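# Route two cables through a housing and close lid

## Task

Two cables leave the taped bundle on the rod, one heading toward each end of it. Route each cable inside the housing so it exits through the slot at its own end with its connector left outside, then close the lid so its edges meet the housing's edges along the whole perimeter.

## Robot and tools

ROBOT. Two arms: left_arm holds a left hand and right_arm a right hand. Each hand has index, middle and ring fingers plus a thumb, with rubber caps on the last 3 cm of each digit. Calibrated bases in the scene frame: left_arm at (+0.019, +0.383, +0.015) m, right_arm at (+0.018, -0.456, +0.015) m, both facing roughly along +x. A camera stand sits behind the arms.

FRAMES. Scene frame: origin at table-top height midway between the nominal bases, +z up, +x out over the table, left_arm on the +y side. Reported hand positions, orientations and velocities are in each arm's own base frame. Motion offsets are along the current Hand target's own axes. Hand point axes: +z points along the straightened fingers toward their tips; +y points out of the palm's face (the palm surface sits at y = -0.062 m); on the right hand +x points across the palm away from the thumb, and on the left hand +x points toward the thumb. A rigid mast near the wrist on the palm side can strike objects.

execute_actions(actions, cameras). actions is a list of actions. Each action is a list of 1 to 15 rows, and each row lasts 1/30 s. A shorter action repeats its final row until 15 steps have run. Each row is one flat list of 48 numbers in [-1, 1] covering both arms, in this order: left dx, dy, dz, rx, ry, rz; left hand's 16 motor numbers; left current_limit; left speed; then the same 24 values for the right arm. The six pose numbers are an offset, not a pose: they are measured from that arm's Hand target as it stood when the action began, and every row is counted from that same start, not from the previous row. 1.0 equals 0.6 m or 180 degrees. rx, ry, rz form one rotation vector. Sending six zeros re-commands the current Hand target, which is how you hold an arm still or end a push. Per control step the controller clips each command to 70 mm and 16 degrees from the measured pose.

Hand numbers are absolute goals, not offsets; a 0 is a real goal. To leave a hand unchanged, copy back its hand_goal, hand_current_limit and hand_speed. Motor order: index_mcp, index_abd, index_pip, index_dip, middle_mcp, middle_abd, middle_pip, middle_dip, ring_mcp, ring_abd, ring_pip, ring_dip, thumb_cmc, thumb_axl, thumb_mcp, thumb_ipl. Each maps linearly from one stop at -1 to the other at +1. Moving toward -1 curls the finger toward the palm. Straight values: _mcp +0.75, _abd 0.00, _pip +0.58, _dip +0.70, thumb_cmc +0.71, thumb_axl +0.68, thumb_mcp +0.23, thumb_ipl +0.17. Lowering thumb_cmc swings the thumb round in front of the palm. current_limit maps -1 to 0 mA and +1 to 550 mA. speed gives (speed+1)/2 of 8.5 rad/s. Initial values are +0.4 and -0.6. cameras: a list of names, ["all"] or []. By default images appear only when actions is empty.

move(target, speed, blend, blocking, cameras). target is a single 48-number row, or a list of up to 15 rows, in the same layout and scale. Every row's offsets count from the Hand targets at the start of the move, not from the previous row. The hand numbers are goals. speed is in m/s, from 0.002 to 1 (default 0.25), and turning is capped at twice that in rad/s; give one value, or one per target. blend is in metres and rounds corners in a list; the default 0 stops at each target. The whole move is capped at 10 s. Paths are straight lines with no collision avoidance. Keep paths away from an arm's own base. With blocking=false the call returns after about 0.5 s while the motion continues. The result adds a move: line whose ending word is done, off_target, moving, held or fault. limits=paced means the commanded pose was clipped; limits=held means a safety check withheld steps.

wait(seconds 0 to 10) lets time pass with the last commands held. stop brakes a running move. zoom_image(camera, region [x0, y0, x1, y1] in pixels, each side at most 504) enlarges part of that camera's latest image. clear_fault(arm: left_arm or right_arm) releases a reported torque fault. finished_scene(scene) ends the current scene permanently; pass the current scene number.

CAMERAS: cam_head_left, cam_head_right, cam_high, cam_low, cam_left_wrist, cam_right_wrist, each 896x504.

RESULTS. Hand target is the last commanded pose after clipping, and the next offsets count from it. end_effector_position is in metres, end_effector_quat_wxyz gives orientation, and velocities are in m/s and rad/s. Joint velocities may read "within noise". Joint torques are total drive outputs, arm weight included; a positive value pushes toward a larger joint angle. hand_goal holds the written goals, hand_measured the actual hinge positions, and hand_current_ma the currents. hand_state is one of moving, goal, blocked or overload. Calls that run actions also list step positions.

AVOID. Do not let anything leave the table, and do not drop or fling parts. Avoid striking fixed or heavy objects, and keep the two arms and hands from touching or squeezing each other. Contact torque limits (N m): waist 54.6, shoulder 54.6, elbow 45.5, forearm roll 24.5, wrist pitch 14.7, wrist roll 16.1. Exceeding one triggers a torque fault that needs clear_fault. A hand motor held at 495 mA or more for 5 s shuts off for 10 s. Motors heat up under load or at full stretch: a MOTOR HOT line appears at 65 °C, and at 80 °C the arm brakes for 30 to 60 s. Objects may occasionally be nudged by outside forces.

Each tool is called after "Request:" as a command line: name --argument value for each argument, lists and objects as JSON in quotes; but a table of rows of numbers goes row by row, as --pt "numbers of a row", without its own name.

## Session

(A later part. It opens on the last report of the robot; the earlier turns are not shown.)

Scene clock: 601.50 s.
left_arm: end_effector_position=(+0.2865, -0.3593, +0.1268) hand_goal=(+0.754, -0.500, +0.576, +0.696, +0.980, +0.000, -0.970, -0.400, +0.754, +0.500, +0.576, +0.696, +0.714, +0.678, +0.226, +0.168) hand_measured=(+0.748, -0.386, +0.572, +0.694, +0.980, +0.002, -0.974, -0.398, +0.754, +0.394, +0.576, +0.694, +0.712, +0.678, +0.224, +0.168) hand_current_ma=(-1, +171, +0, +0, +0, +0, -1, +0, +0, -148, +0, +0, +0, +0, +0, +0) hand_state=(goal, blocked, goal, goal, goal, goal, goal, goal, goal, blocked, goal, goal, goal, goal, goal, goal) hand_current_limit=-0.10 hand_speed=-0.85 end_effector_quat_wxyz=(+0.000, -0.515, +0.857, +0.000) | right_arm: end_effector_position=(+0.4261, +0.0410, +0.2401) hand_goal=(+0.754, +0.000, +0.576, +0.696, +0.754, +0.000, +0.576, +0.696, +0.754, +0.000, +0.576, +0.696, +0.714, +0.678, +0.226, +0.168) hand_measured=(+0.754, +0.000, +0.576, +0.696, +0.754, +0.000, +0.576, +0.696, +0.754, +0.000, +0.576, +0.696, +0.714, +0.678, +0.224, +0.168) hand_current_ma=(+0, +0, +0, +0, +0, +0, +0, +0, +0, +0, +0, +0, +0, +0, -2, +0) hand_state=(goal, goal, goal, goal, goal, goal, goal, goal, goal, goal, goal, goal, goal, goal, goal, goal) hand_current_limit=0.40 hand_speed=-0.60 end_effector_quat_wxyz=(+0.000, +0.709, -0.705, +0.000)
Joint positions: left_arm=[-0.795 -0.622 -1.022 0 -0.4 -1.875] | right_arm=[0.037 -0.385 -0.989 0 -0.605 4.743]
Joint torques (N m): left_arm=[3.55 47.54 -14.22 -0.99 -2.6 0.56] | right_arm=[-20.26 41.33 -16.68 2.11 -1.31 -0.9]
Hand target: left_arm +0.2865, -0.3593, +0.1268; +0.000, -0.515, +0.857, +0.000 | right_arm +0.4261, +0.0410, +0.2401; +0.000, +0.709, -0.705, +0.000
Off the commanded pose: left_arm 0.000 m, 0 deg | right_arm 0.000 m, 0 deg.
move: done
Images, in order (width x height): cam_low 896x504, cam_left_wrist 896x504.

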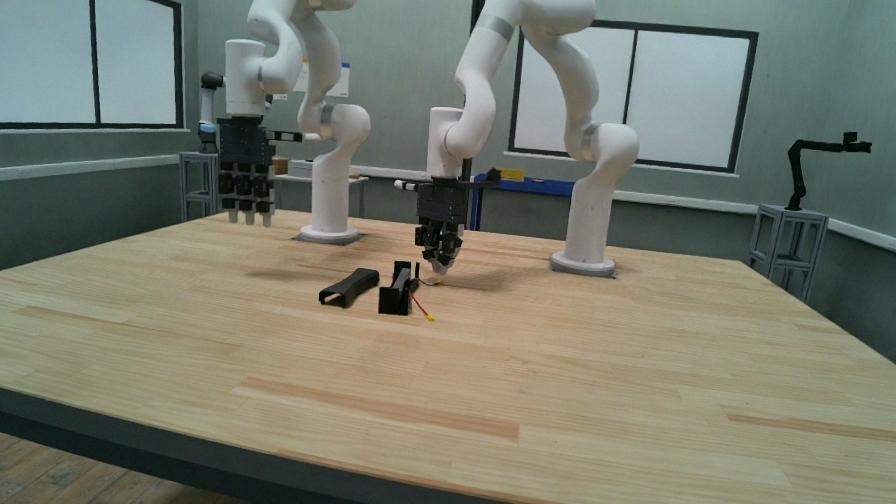

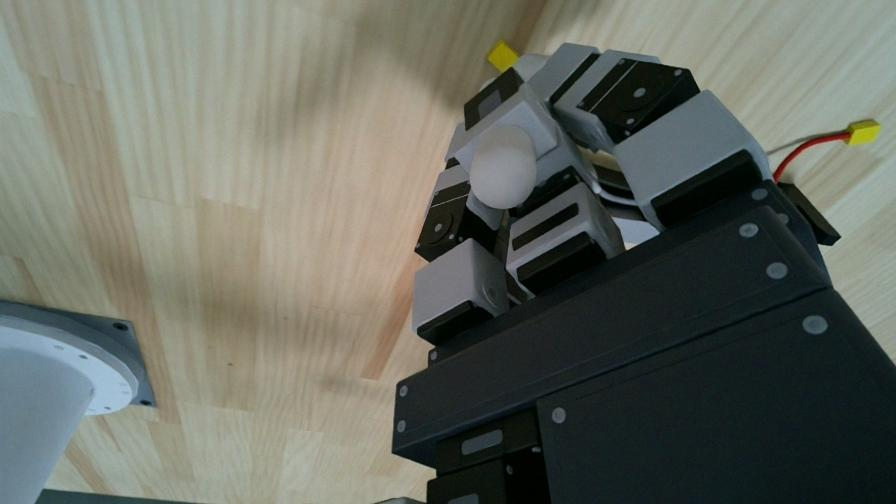

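Request:
move --pt "0 0 0 0 0 0 0.754 -0.24 0.576 0.696 0.98 0 -0.97 -0.4 0.754 0.24 0.576 0.696 0.714 0.678 0.226 0.168 0.2 -0.7 0 0 0 0 0 0 0.754 0 0.576 0.696 0.754 0 0.576 0.696 0.754 0 0.576 0.696 0.714 0.678 0.226 0.168 0.4 -0.6" --pt "0 0 0.038 0 0 0 0.754 -0.24 0.576 0.696 0.98 0 -0.97 -0.4 0.754 0.24 0.576 0.696 0.714 0.678 0.226 0.168 0.2 -0.7 0 0 0 0 0 0 0.754 0 0.576 0.696 0.754 0 0.576 0.696 0.754 0 0.576 0.696 0.714 0.678 0.226 0.168 0.4 -0.6" --pt "0 0.003 0.042 0 0 0 0.754 -0.3 0.576 0.696 0.98 0 -0.97 -0.4 0.754 0.3 0.576 0.696 0.714 0.678 0.226 0.168 0.2 -0.7 0 0 0 0 0 0 0.754 0 0.576 0.696 0.754 0 0.576 0.696 0.754 0 0.576 0.696 0.714 0.678 0.226 0.168 0.4 -0.6" --cameras '["cam_left_wrist","cam_low"]' --speed 0.05

Request:
zoom_image --camera "cam_left_wrist" --region '[420, 0, 620, 200]'

Request:
zoom_image --camera "cam_low" --region '[400, 220, 480, 300]'

Scene clock: 633.17 s.
left_arm: end_effector_position=(+0.2852, -0.3587, +0.1022) hand_goal=(+0.754, -0.300, +0.576, +0.696, +0.980, +0.000, -0.970, -0.400, +0.754, +0.300, +0.576, +0.696, +0.714, +0.678, +0.226, +0.168) hand_measured=(+0.752, -0.252, +0.574, +0.694, +0.980, +0.002, -0.970, -0.398, +0.756, +0.246, +0.578, +0.694, +0.712, +0.678, +0.224, +0.168) hand_current_ma=(+0, +33, +0, +0, +0, +0, +0, +0, +0, -41, +0, +0, +0, +0, +0, +0) hand_state=(goal, blocked, goal, goal, goal, goal, goal, goal, goal, blocked, goal, goal, goal, goal, goal, goal) hand_current_limit=0.20 hand_speed=-0.70 end_effector_quat_wxyz=(+0.000, -0.515, +0.857, -0.001) | right_arm: end_effector_position=(+0.4261, +0.0410, +0.2401) hand_goal=(+0.754, +0.000, +0.576, +0.696, +0.754, +0.000, +0.576, +0.696, +0.754, +0.000, +0.576, +0.696, +0.714, +0.678, +0.226, +0.168) hand_measured=(+0.754, +0.000, +0.576, +0.696, +0.754, +0.000, +0.576, +0.696, +0.754, +0.000, +0.576, +0.696, +0.714, +0.678, +0.224, +0.168) hand_current_ma=(+0, +0, +0, +0, +0, +0, +0, +0, +0, +0, +0, +0, +0, +0, -2, +0) hand_state=(goal, goal, goal, goal, goal, goal, goal, goal, goal, goal, goal, goal, goal, goal, goal, goal) hand_current_limit=0.40 hand_speed=-0.60 end_effector_quat_wxyz=(+0.000, +0.709, -0.705, +0.000)
Joint positions: left_arm=[-0.796 -0.668 -1.021 0 -0.352 -1.876] | right_arm=[0.037 -0.385 -0.989 0 -0.605 4.743]
Joint torques (N m): left_arm=[-14.33 -3.58 19.92 -0.35 3.17 -1.23] | right_arm=[-21.07 41.55 -16.61 2.25 -1.19 -0.72]
Hand target: left_arm +0.2849, -0.3585, +0.1016; +0.000, -0.515, +0.857, +0.000 | right_arm +0.4261, +0.0410, +0.2401; +0.000, +0.709, -0.705, +0.000
Off the commanded pose: left_arm 0.001 m, 0 deg | right_arm 0.000 m, 0 deg.
move: done
Images, in order (width x height): cam_low 896x504, cam_left_wrist 896x504.

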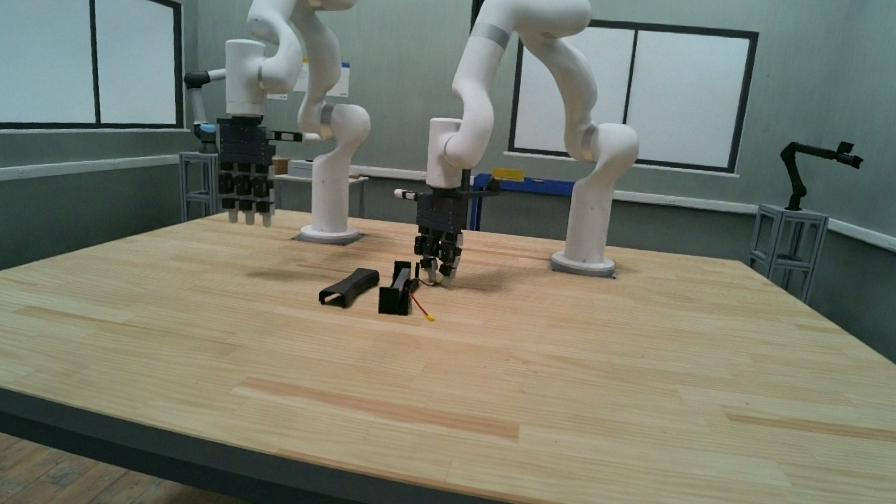

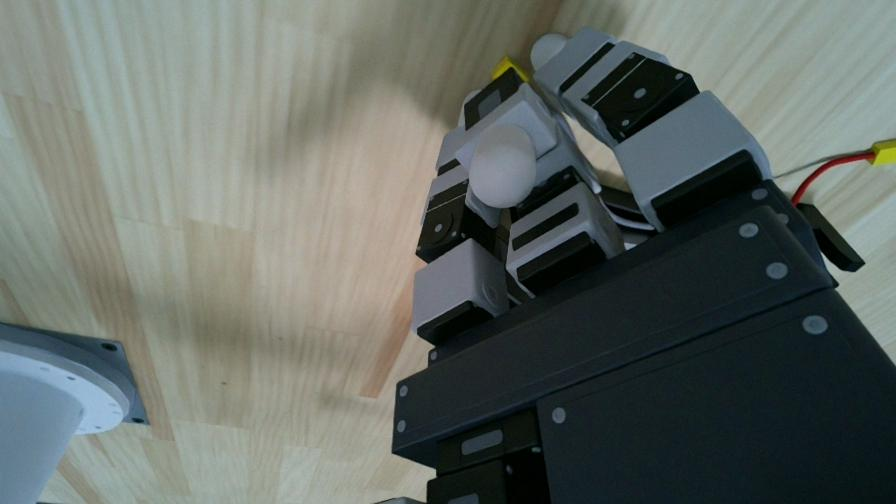

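Scaled by 2.520 from the camera's 896x504 image, which has a finer 1280x720 frame.

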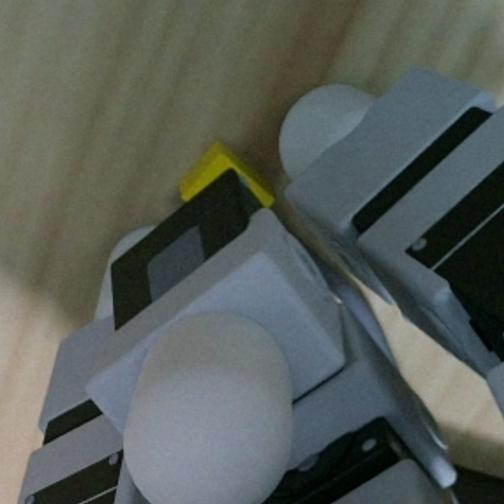

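Scaled by 6.300 from the camera's 896x504 image, which has a finer 1280x720 frame.

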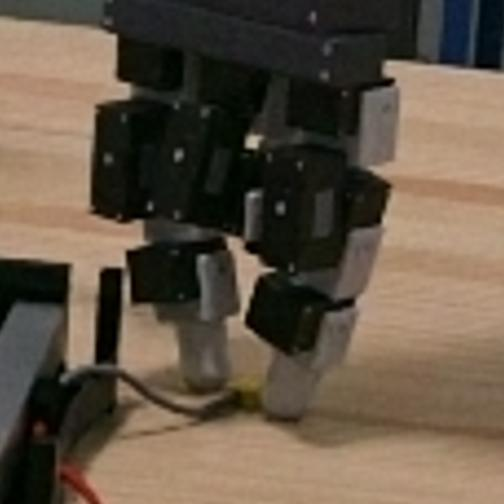

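Request:
move --pt "0 0 -0.0017 0 0 0 0.754 -0.31 0.576 0.696 0.98 0 -0.97 -0.4 0.754 0.31 0.576 0.696 0.714 0.678 0.226 0.168 0.2 -0.85 0 0 0 0 0 0 0.754 0 0.576 0.696 0.754 0 0.576 0.696 0.754 0 0.576 0.696 0.714 0.678 0.226 0.168 0.4 -0.6" --pt "0 0 0.0007 0 0 0 0.754 -0.345 0.576 0.696 0.98 0 -0.97 -0.4 0.754 0.345 0.576 0.696 0.714 0.678 0.226 0.168 0.2 -0.85 0 0 0 0 0 0 0.754 0 0.576 0.696 0.754 0 0.576 0.696 0.754 0 0.576 0.696 0.714 0.678 0.226 0.168 0.4 -0.6" --pt "0 0 0.002 0 0 0 0.754 -0.38 0.576 0.696 0.98 0 -0.97 -0.4 0.754 0.38 0.576 0.696 0.714 0.678 0.226 0.168 0.2 -0.85 0 0 0 0 0 0 0.754 0 0.576 0.696 0.754 0 0.576 0.696 0.754 0 0.576 0.696 0.714 0.678 0.226 0.168 0.4 -0.6" --cameras '["cam_left_wrist","cam_low"]' --speed 0.03

Request:
zoom_image --camera "cam_left_wrist" --region '[420, 0, 620, 200]'

Request:
zoom_image --camera "cam_low" --region '[400, 220, 480, 300]'

Scene clock: 651.83 s.
left_arm: end_effector_position=(+0.2855, -0.3590, +0.1017) hand_goal=(+0.754, -0.380, +0.576, +0.696, +0.980, +0.000, -0.970, -0.400, +0.754, +0.380, +0.576, +0.696, +0.714, +0.678, +0.226, +0.168) hand_measured=(+0.748, -0.260, +0.574, +0.694, +0.980, +0.002, -0.970, -0.398, +0.752, +0.250, +0.578, +0.694, +0.712, +0.678, +0.224, +0.168) hand_current_ma=(-1, +188, +0, +0, +0, +0, +0, +0, +0, -215, +0, +0, +0, +0, +0, +0) hand_state=(goal, blocked, goal, goal, goal, goal, goal, goal, goal, blocked, goal, goal, goal, goal, goal, goal) hand_current_limit=0.20 hand_speed=-0.85 end_effector_quat_wxyz=(+0.000, -0.515, +0.857, -0.002) | right_arm: end_effector_position=(+0.4261, +0.0410, +0.2401) hand_goal=(+0.754, +0.000, +0.576, +0.696, +0.754, +0.000, +0.576, +0.696, +0.754, +0.000, +0.576, +0.696, +0.714, +0.678, +0.226, +0.168) hand_measured=(+0.754, +0.000, +0.576, +0.696, +0.754, +0.000, +0.576, +0.696, +0.754, +0.000, +0.576, +0.696, +0.714, +0.678, +0.224, +0.168) hand_current_ma=(+0, +0, +0, +0, +0, +0, +0, +0, +0, +0, +0, +0, +0, +0, -2, +0) hand_state=(goal, goal, goal, goal, goal, goal, goal, goal, goal, goal, goal, goal, goal, goal, goal, goal) hand_current_limit=0.40 hand_speed=-0.60 end_effector_quat_wxyz=(+0.000, +0.709, -0.705, +0.000)
Joint positions: left_arm=[-0.796 -0.669 -1.022 0 -0.35 -1.876] | right_arm=[0.037 -0.385 -0.989 0 -0.605 4.743]
Joint torques (N m): left_arm=[-5.51 -21.48 14.91 -2 3.48 -1.18] | right_arm=[-20.85 41.56 -16.58 2.17 -1.13 -0.64]
Hand target: left_arm +0.2849, -0.3585, +0.1004; +0.000, -0.515, +0.857, +0.000 | right_arm +0.4261, +0.0410, +0.2401; +0.000, +0.709, -0.705, +0.000
Off the commanded pose: left_arm 0.001 m, 0 deg | right_arm 0.000 m, 0 deg.
move: done
Images, in order (width x height): cam_low 896x504, cam_left_wrist 896x504.

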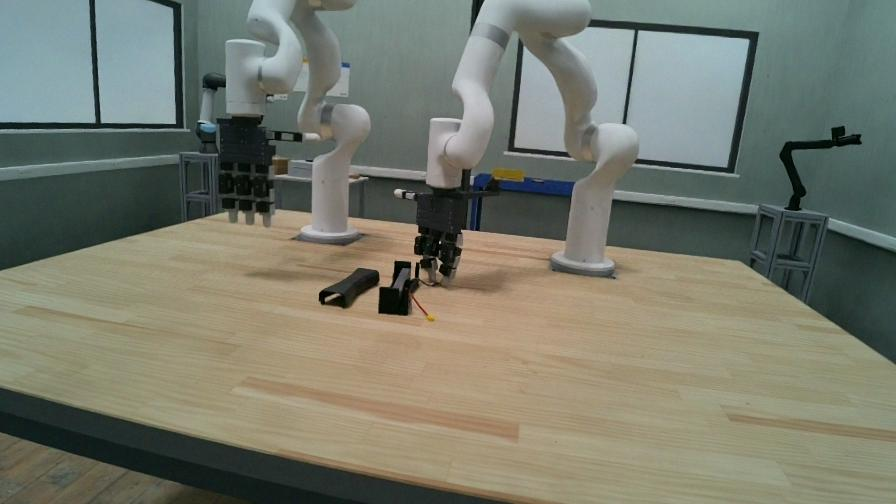

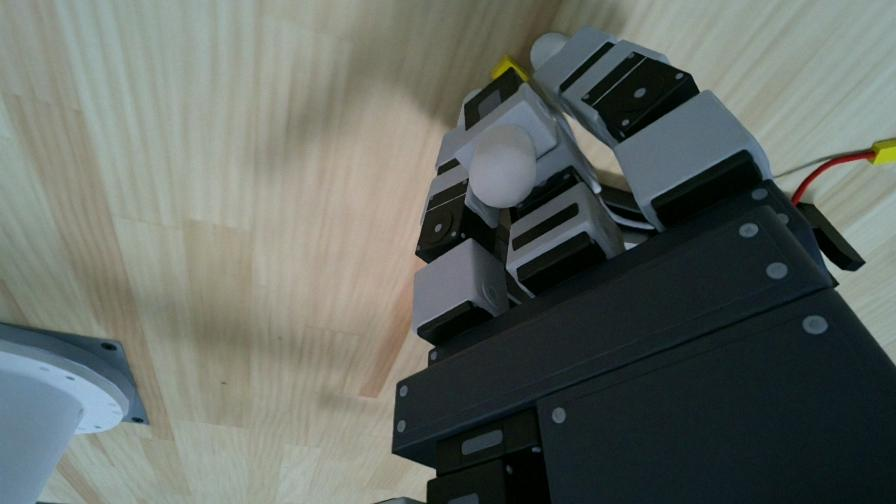

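Scaled by 2.520 from the camera's 896x504 image, which has a finer 1280x720 frame.

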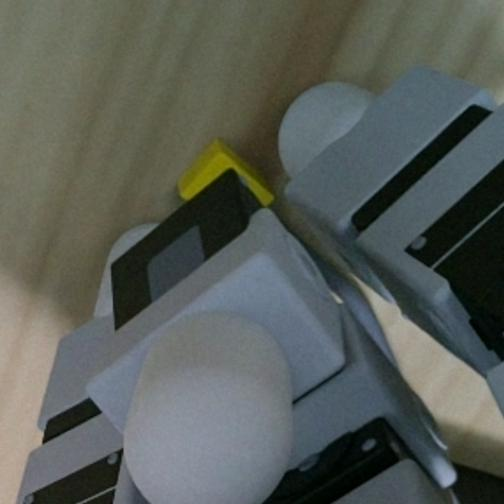

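Scaled by 6.300 from the camera's 896x504 image, which has a finer 1280x720 frame.

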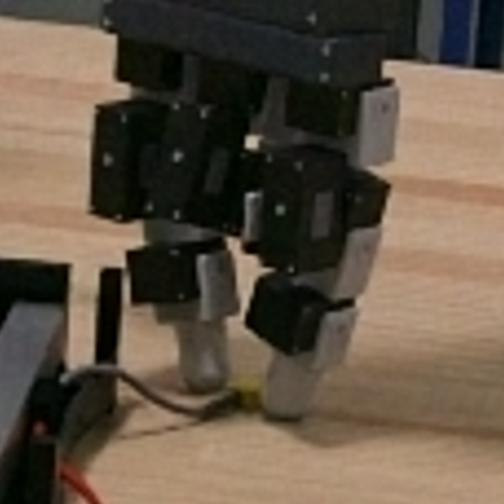

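Request:
move --pt "0 0 -0.0068 0 0 0 0.754 -0.24 0.576 0.696 0.98 0 -0.97 -0.4 0.754 0.24 0.576 0.696 0.714 0.678 0.226 0.168 0.2 -0.85 0 0 0 0 0 0 0.754 0 0.576 0.696 0.754 0 0.576 0.696 0.754 0 0.576 0.696 0.714 0.678 0.226 0.168 0.4 -0.6" --pt "0 0 -0.0068 0 0 0 0.754 -0.33 0.576 0.696 0.98 0 -0.97 -0.4 0.754 0.33 0.576 0.696 0.714 0.678 0.226 0.168 0.2 -0.85 0 0 0 0 0 0 0.754 0 0.576 0.696 0.754 0 0.576 0.696 0.754 0 0.576 0.696 0.714 0.678 0.226 0.168 0.4 -0.6" --pt "0 0 0.0 0 0 0 0.754 -0.40 0.576 0.696 0.98 0 -0.97 -0.4 0.754 0.40 0.576 0.696 0.714 0.678 0.226 0.168 0.2 -0.85 0 0 0 0 0 0 0.754 0 0.576 0.696 0.754 0 0.576 0.696 0.754 0 0.576 0.696 0.714 0.678 0.226 0.168 0.4 -0.6" --cameras '["cam_left_wrist","cam_low"]' --speed 0.03

Request:
zoom_image --camera "cam_left_wrist" --region '[420, 0, 620, 200]'

Request:
zoom_image --camera "cam_low" --region '[400, 220, 480, 300]'

Scene clock: 670.70 s.
left_arm: end_effector_position=(+0.2851, -0.3586, +0.1008) hand_goal=(+0.754, -0.400, +0.576, +0.696, +0.980, +0.000, -0.970, -0.400, +0.754, +0.400, +0.576, +0.696, +0.714, +0.678, +0.226, +0.168) hand_measured=(+0.752, -0.330, +0.576, +0.696, +0.980, +0.002, -0.970, -0.398, +0.750, +0.326, +0.578, +0.696, +0.712, +0.678, +0.224, +0.168) hand_current_ma=(+0, +68, +0, +0, +0, +0, +0, +0, +0, -74, +0, +0, +0, +0, +0, +0) hand_state=(goal, blocked, goal, goal, goal, goal, goal, goal, goal, blocked, goal, goal, goal, goal, goal, goal) hand_current_limit=0.20 hand_speed=-0.85 end_effector_quat_wxyz=(+0.000, -0.515, +0.857, -0.001) | right_arm: end_effector_position=(+0.4261, +0.0410, +0.2401) hand_goal=(+0.754, +0.000, +0.576, +0.696, +0.754, +0.000, +0.576, +0.696, +0.754, +0.000, +0.576, +0.696, +0.714, +0.678, +0.226, +0.168) hand_measured=(+0.754, +0.000, +0.576, +0.696, +0.754, +0.000, +0.576, +0.696, +0.754, +0.000, +0.576, +0.696, +0.714, +0.678, +0.224, +0.168) hand_current_ma=(+0, +0, +0, +0, +0, +0, +0, +0, +0, +0, +0, +0, +0, +0, -2, +0) hand_state=(goal, goal, goal, goal, goal, goal, goal, goal, goal, goal, goal, goal, goal, goal, goal, goal) hand_current_limit=0.40 hand_speed=-0.60 end_effector_quat_wxyz=(+0.000, +0.709, -0.705, +0.000)
Joint positions: left_arm=[-0.796 -0.671 -1.022 0 -0.35 -1.876] | right_arm=[0.037 -0.385 -0.989 0 -0.605 4.743]
Joint torques (N m): left_arm=[12.51 1.06 7.52 -1.33 3.13 -1.03] | right_arm=[-21.05 40.7 -16.7 1.95 -0.99 -0.5]
Hand target: left_arm +0.2849, -0.3585, +0.1004; +0.000, -0.515, +0.857, +0.000 | right_arm +0.4261, +0.0410, +0.2401; +0.000, +0.709, -0.705, +0.000
Off the commanded pose: left_arm 0.000 m, 0 deg | right_arm 0.000 m, 0 deg.
move: done
Images, in order (width x height): cam_low 896x504, cam_left_wrist 896x504.

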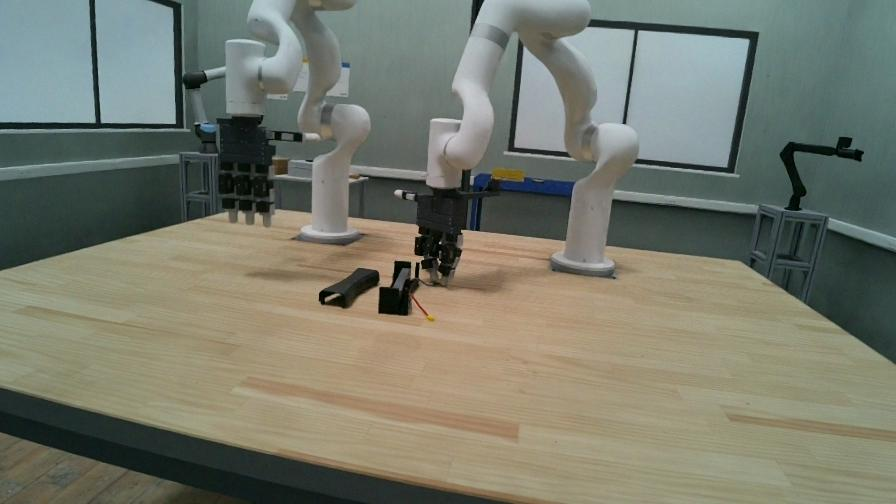

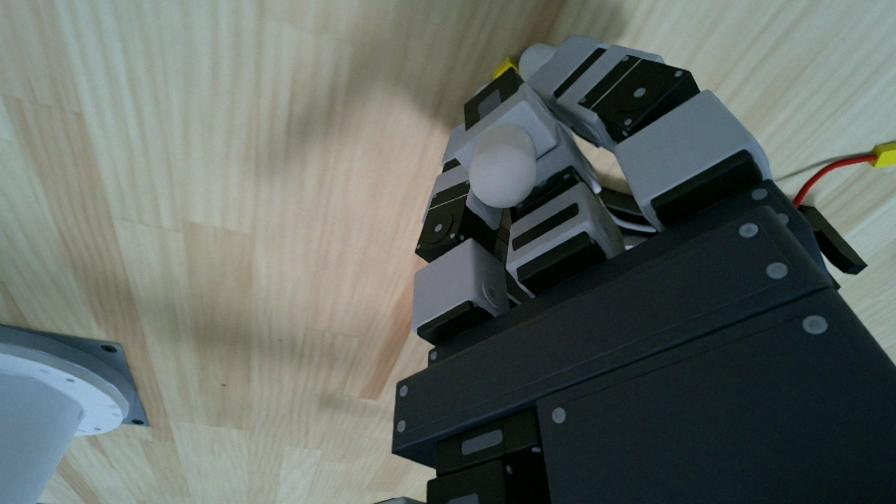

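Scaled by 2.520 from the camera's 896x504 image, which has a finer 1280x720 frame.

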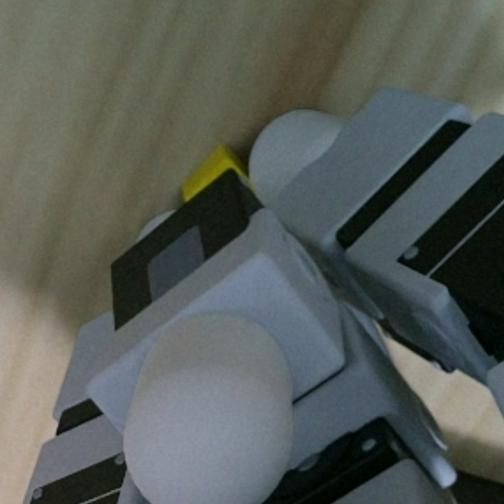

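Scaled by 6.300 from the camera's 896x504 image, which has a finer 1280x720 frame.

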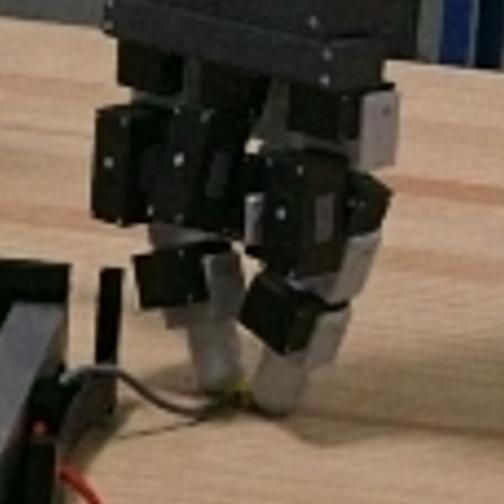

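Request:
move --pt "0 0 0.0 0 0 0 0.754 -0.50 0.576 0.696 0.98 0 -0.97 -0.4 0.754 0.50 0.576 0.696 0.714 0.678 0.226 0.168 0.2 -0.9 0 0 0 0 0 0 0.754 0 0.576 0.696 0.754 0 0.576 0.696 0.754 0 0.576 0.696 0.714 0.678 0.226 0.168 0.4 -0.6" --pt "0 0 -0.012 0 0 0 0.754 -0.50 0.576 0.696 0.98 0 -0.97 -0.4 0.754 0.50 0.576 0.696 0.714 0.678 0.226 0.168 0.2 -0.9 0 0 0 0 0 0 0.754 0 0.576 0.696 0.754 0 0.576 0.696 0.754 0 0.576 0.696 0.714 0.678 0.226 0.168 0.4 -0.6" --cameras '["cam_left_wrist","cam_low"]' --speed 0.03

Request:
zoom_image --camera "cam_left_wrist" --region '[420, 0, 620, 200]'

Request:
zoom_image --camera "cam_low" --region '[400, 220, 480, 300]'

Scene clock: 682.30 s.
left_arm: end_effector_position=(+0.2849, -0.3585, +0.1076) hand_goal=(+0.754, -0.500, +0.576, +0.696, +0.980, +0.000, -0.970, -0.400, +0.754, +0.500, +0.576, +0.696, +0.714, +0.678, +0.226, +0.168) hand_measured=(+0.748, -0.336, +0.574, +0.696, +0.980, +0.002, -0.970, -0.398, +0.756, +0.332, +0.578, +0.696, +0.712, +0.678, +0.224, +0.168) hand_current_ma=(-1, +330, +0, +0, +0, +0, +0, +0, +0, -330, +0, +0, +0, +0, +0, +0) hand_state=(goal, blocked, goal, goal, goal, goal, goal, goal, goal, blocked, goal, goal, goal, goal, goal, goal) hand_current_limit=0.20 hand_speed=-0.90 end_effector_quat_wxyz=(+0.000, -0.515, +0.857, +0.000) | right_arm: end_effector_position=(+0.4261, +0.0410, +0.2401) hand_goal=(+0.754, +0.000, +0.576, +0.696, +0.754, +0.000, +0.576, +0.696, +0.754, +0.000, +0.576, +0.696, +0.714, +0.678, +0.226, +0.168) hand_measured=(+0.754, +0.000, +0.576, +0.696, +0.754, +0.000, +0.576, +0.696, +0.754, +0.000, +0.576, +0.696, +0.714, +0.678, +0.224, +0.168) hand_current_ma=(+0, +0, +0, +0, +0, +0, +0, +0, +0, +0, +0, +0, +0, +0, -2, +0) hand_state=(goal, goal, goal, goal, goal, goal, goal, goal, goal, goal, goal, goal, goal, goal, goal, goal) hand_current_limit=0.40 hand_speed=-0.60 end_effector_quat_wxyz=(+0.000, +0.709, -0.705, +0.000)
Joint positions: left_arm=[-0.796 -0.657 -1.02 0 -0.362 -1.876] | right_arm=[0.037 -0.385 -0.989 0 -0.605 4.743]
Joint torques (N m): left_arm=[14.14 47.5 -13.56 -1.49 -2.61 -0.74] | right_arm=[-21.14 41.4 -16.66 2.14 -0.91 -0.4]
Hand target: left_arm +0.2849, -0.3585, +0.1076; +0.000, -0.515, +0.857, +0.000 | right_arm +0.4261, +0.0410, +0.2401; +0.000, +0.709, -0.705, +0.000
Off the commanded pose: left_arm 0.000 m, 0 deg | right_arm 0.000 m, 0 deg.
move: done
Images, in order (width x height): cam_low 896x504, cam_left_wrist 896x504.

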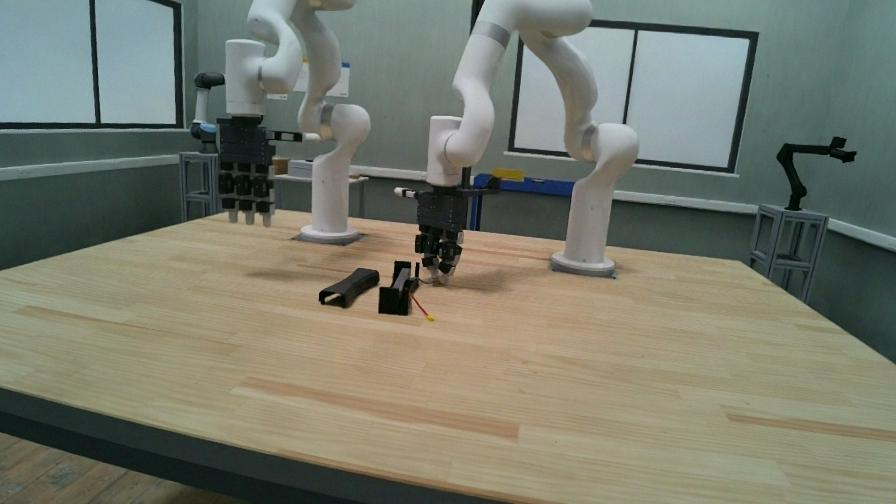

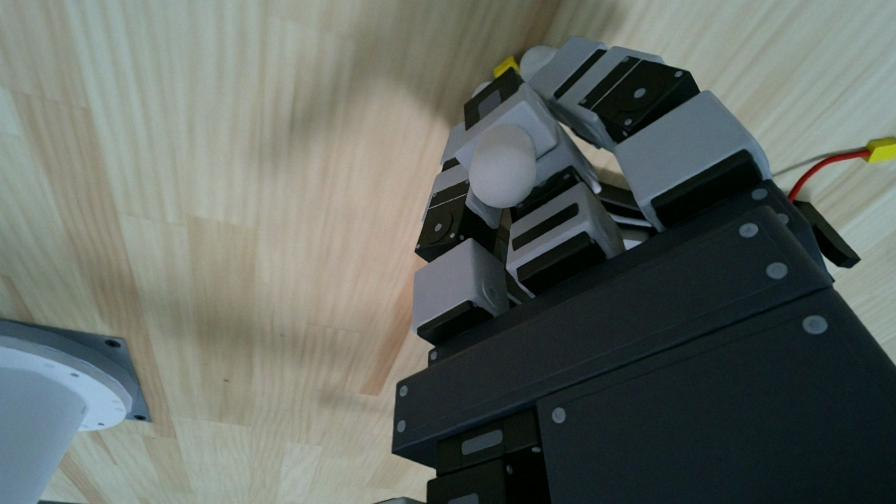

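Scaled by 2.520 from the camera's 896x504 image, which has a finer 1280x720 frame.

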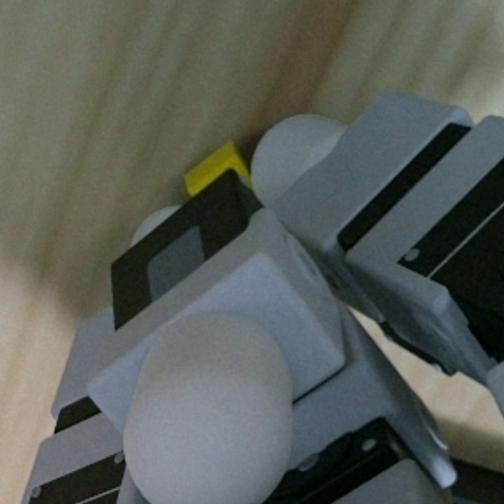

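Scaled by 6.300 from the camera's 896x504 image, which has a finer 1280x720 frame.

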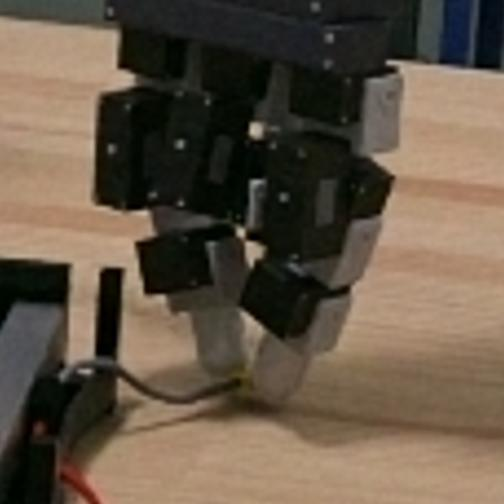

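Request:
move --target '[0,0,-0.12,0,0,0,0.754,-0.50,0.576,0.696,0.98,0,-0.97,-0.4,0.754,0.50,0.576,0.696,0.714,0.678,0.226,0.168,0.2,-0.9, 0,0,0,0,0,0,0.754,0,0.576,0.696,0.754,0,0.576,0.696,0.754,0,0.576,0.696,0.714,0.678,0.226,0.168,0.4,-0.6]' --cameras '["all"]' --speed 0.05

Request:
zoom_image --camera "cam_left_wrist" --region '[420, 0, 770, 300]'

Request:
zoom_image --camera "cam_low" --region '[360, 190, 480, 330]'

Request:
zoom_image --camera "cam_high" --region '[340, 180, 490, 330]'

Request:
zoom_image --camera "cam_head_right" --region '[420, 270, 550, 390]'

Scene clock: 820.67 s.
left_arm: end_effector_position=(+0.2849, -0.3584, +0.1796) hand_goal=(+0.754, -0.500, +0.576, +0.696, +0.980, +0.000, -0.970, -0.400, +0.754, +0.500, +0.576, +0.696, +0.714, +0.678, +0.226, +0.168) hand_measured=(+0.758, -0.336, +0.578, +0.696, +0.980, +0.002, -0.970, -0.398, +0.766, +0.334, +0.582, +0.698, +0.712, +0.678, +0.224, +0.168) hand_current_ma=(+1, +330, +0, +0, +0, +0, +0, +0, +4, -330, +1, +0, +0, +0, +0, +0) hand_state=(goal, blocked, goal, goal, goal, goal, goal, goal, goal, blocked, goal, goal, goal, goal, goal, goal) hand_current_limit=0.20 hand_speed=-0.90 end_effector_quat_wxyz=(+0.000, -0.515, +0.857, +0.000) | right_arm: end_effector_position=(+0.4261, +0.0410, +0.2401) hand_goal=(+0.754, +0.000, +0.576, +0.696, +0.754, +0.000, +0.576, +0.696, +0.754, +0.000, +0.576, +0.696, +0.714, +0.678, +0.226, +0.168) hand_measured=(+0.754, +0.000, +0.576, +0.696, +0.754, +0.000, +0.576, +0.696, +0.754, +0.000, +0.576, +0.696, +0.714, +0.678, +0.224, +0.168) hand_current_ma=(+0, +0, +0, +0, +0, +0, +0, +0, +0, +0, +0, +0, +0, +0, -2, +0) hand_state=(goal, goal, goal, goal, goal, goal, goal, goal, goal, goal, goal, goal, goal, goal, goal, goal) hand_current_limit=0.40 hand_speed=-0.60 end_effector_quat_wxyz=(+0.000, +0.709, -0.705, +0.000)
Joint positions: left_arm=[-0.796 -0.521 -1.02 0 -0.498 -1.876] | right_arm=[0.037 -0.385 -0.989 0 -0.605 4.743]
Joint torques (N m): left_arm=[14.11 45.34 -33.49 3.77 -2.79 -1.23] | right_arm=[-20.71 40.63 -16.66 2.28 -0.82 -0.26]
Hand target: left_arm +0.2849, -0.3585, +0.1796; +0.000, -0.515, +0.857, +0.000 | right_arm +0.4261, +0.0410, +0.2401; +0.000, +0.709, -0.705, +0.000
Off the commanded pose: left_arm 0.000 m, 0 deg | right_arm 0.000 m, 0 deg.
move: done

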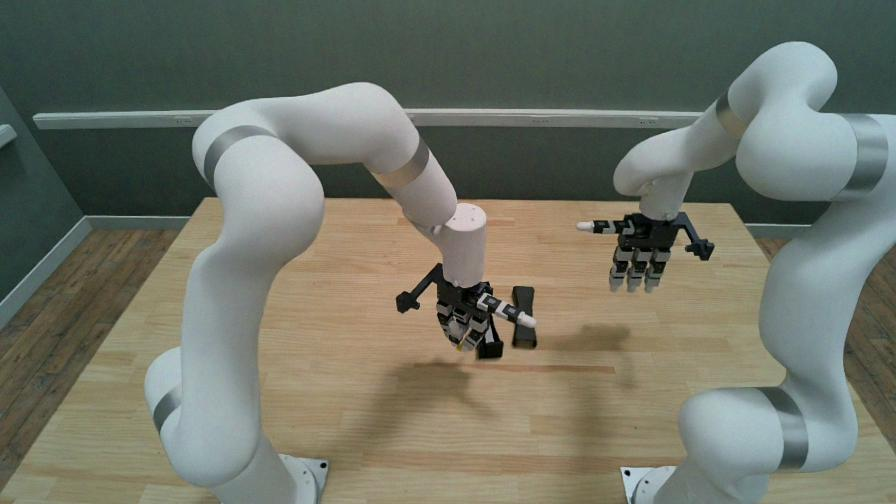

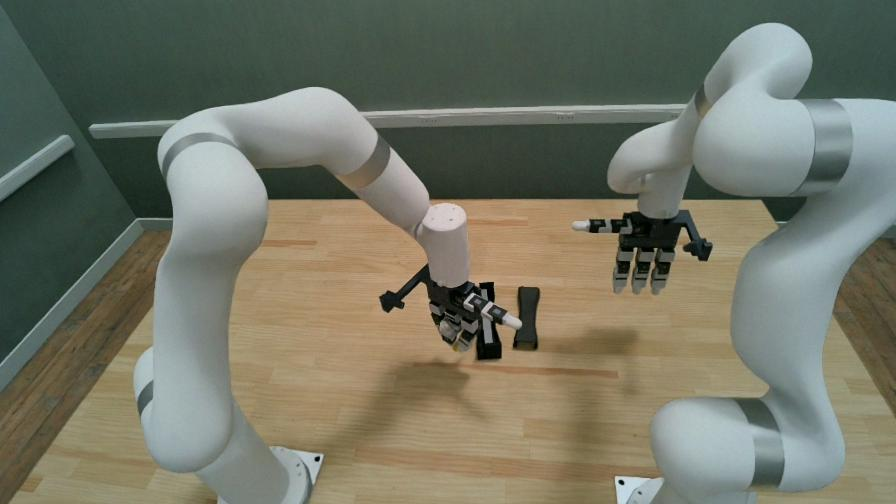

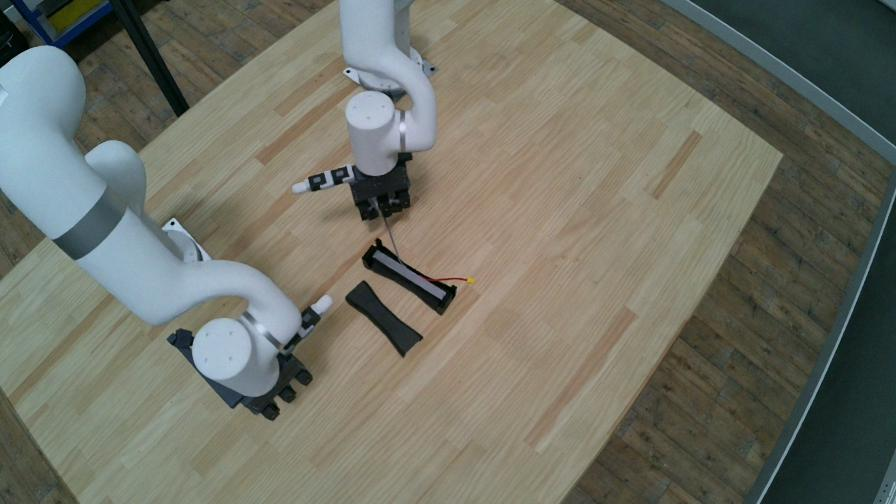

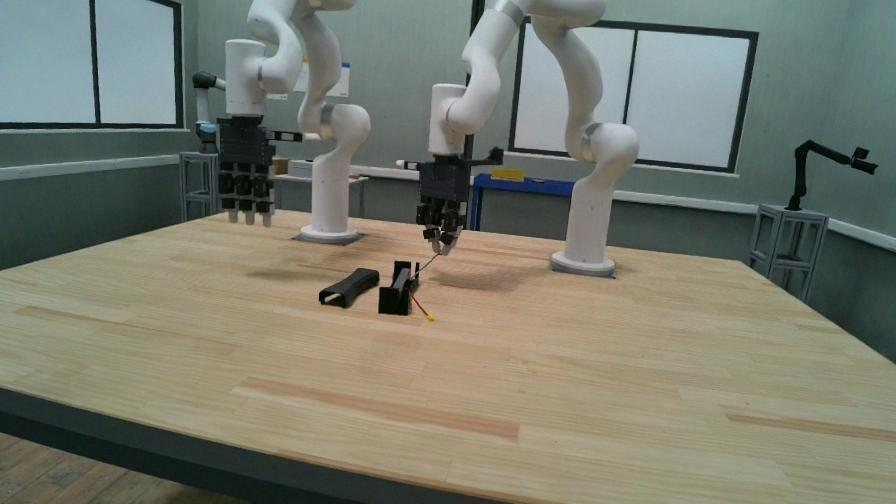

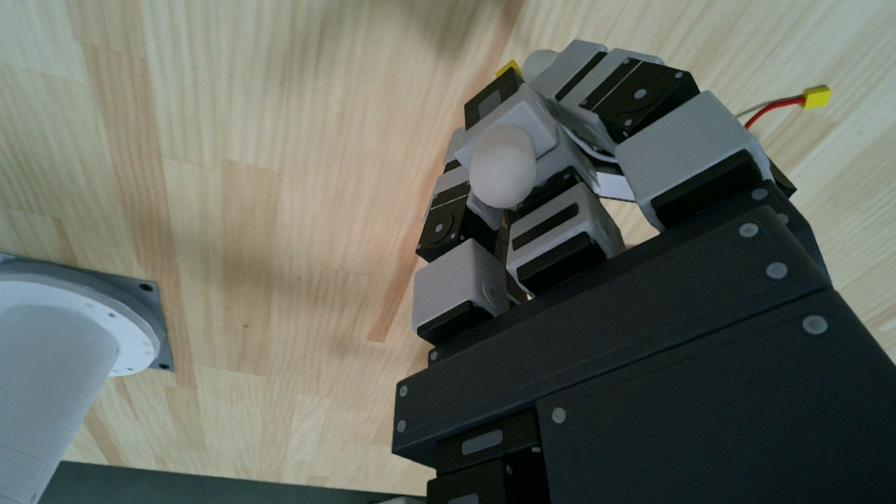

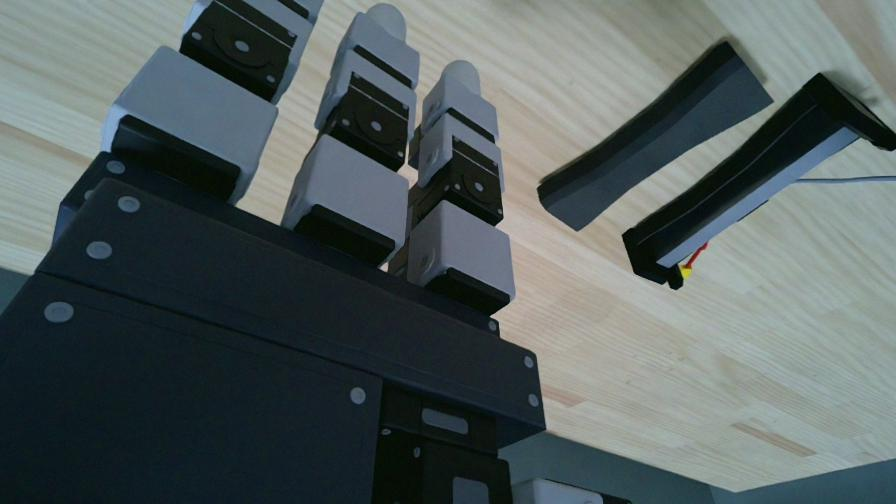

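Scaled by 1.440 from the camera's 896x504 image, which has a finer 1280x720 frame.

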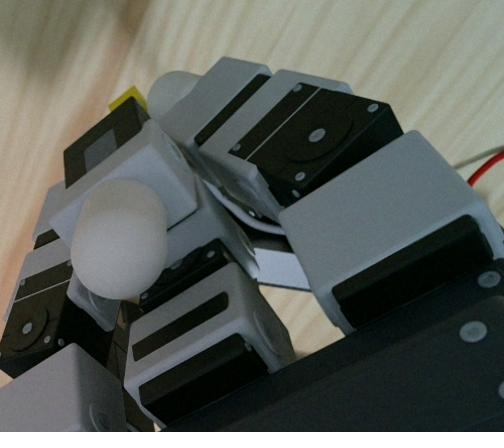

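Scaled by 3.600 from the camera's 896x504 image, which has a finer 1280x720 frame.

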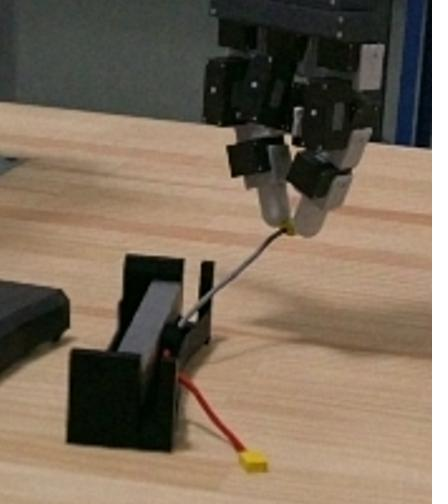

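Scaled by 3.360 from the camera's 896x504 image, which has a finer 1280x720 frame.

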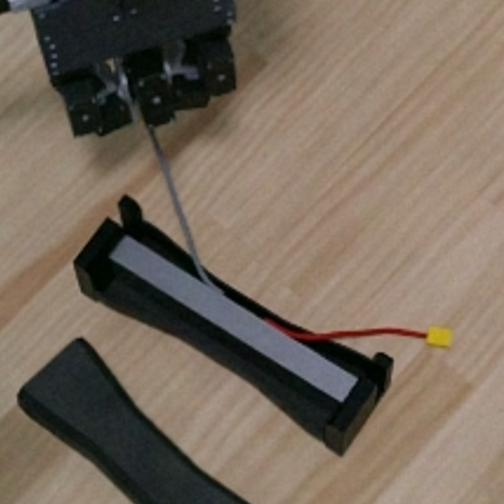

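Scaled by 3.877 from the camera's 896x504 image, which has a finer 1280x720 frame.

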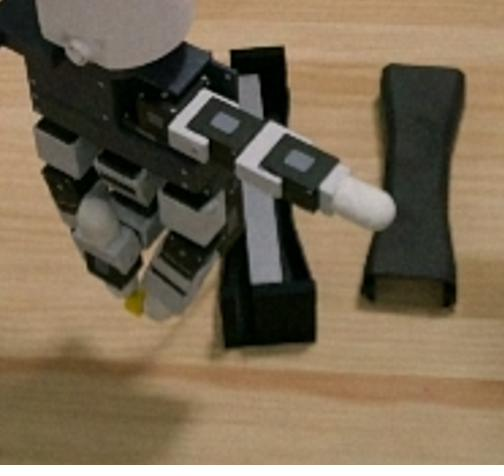

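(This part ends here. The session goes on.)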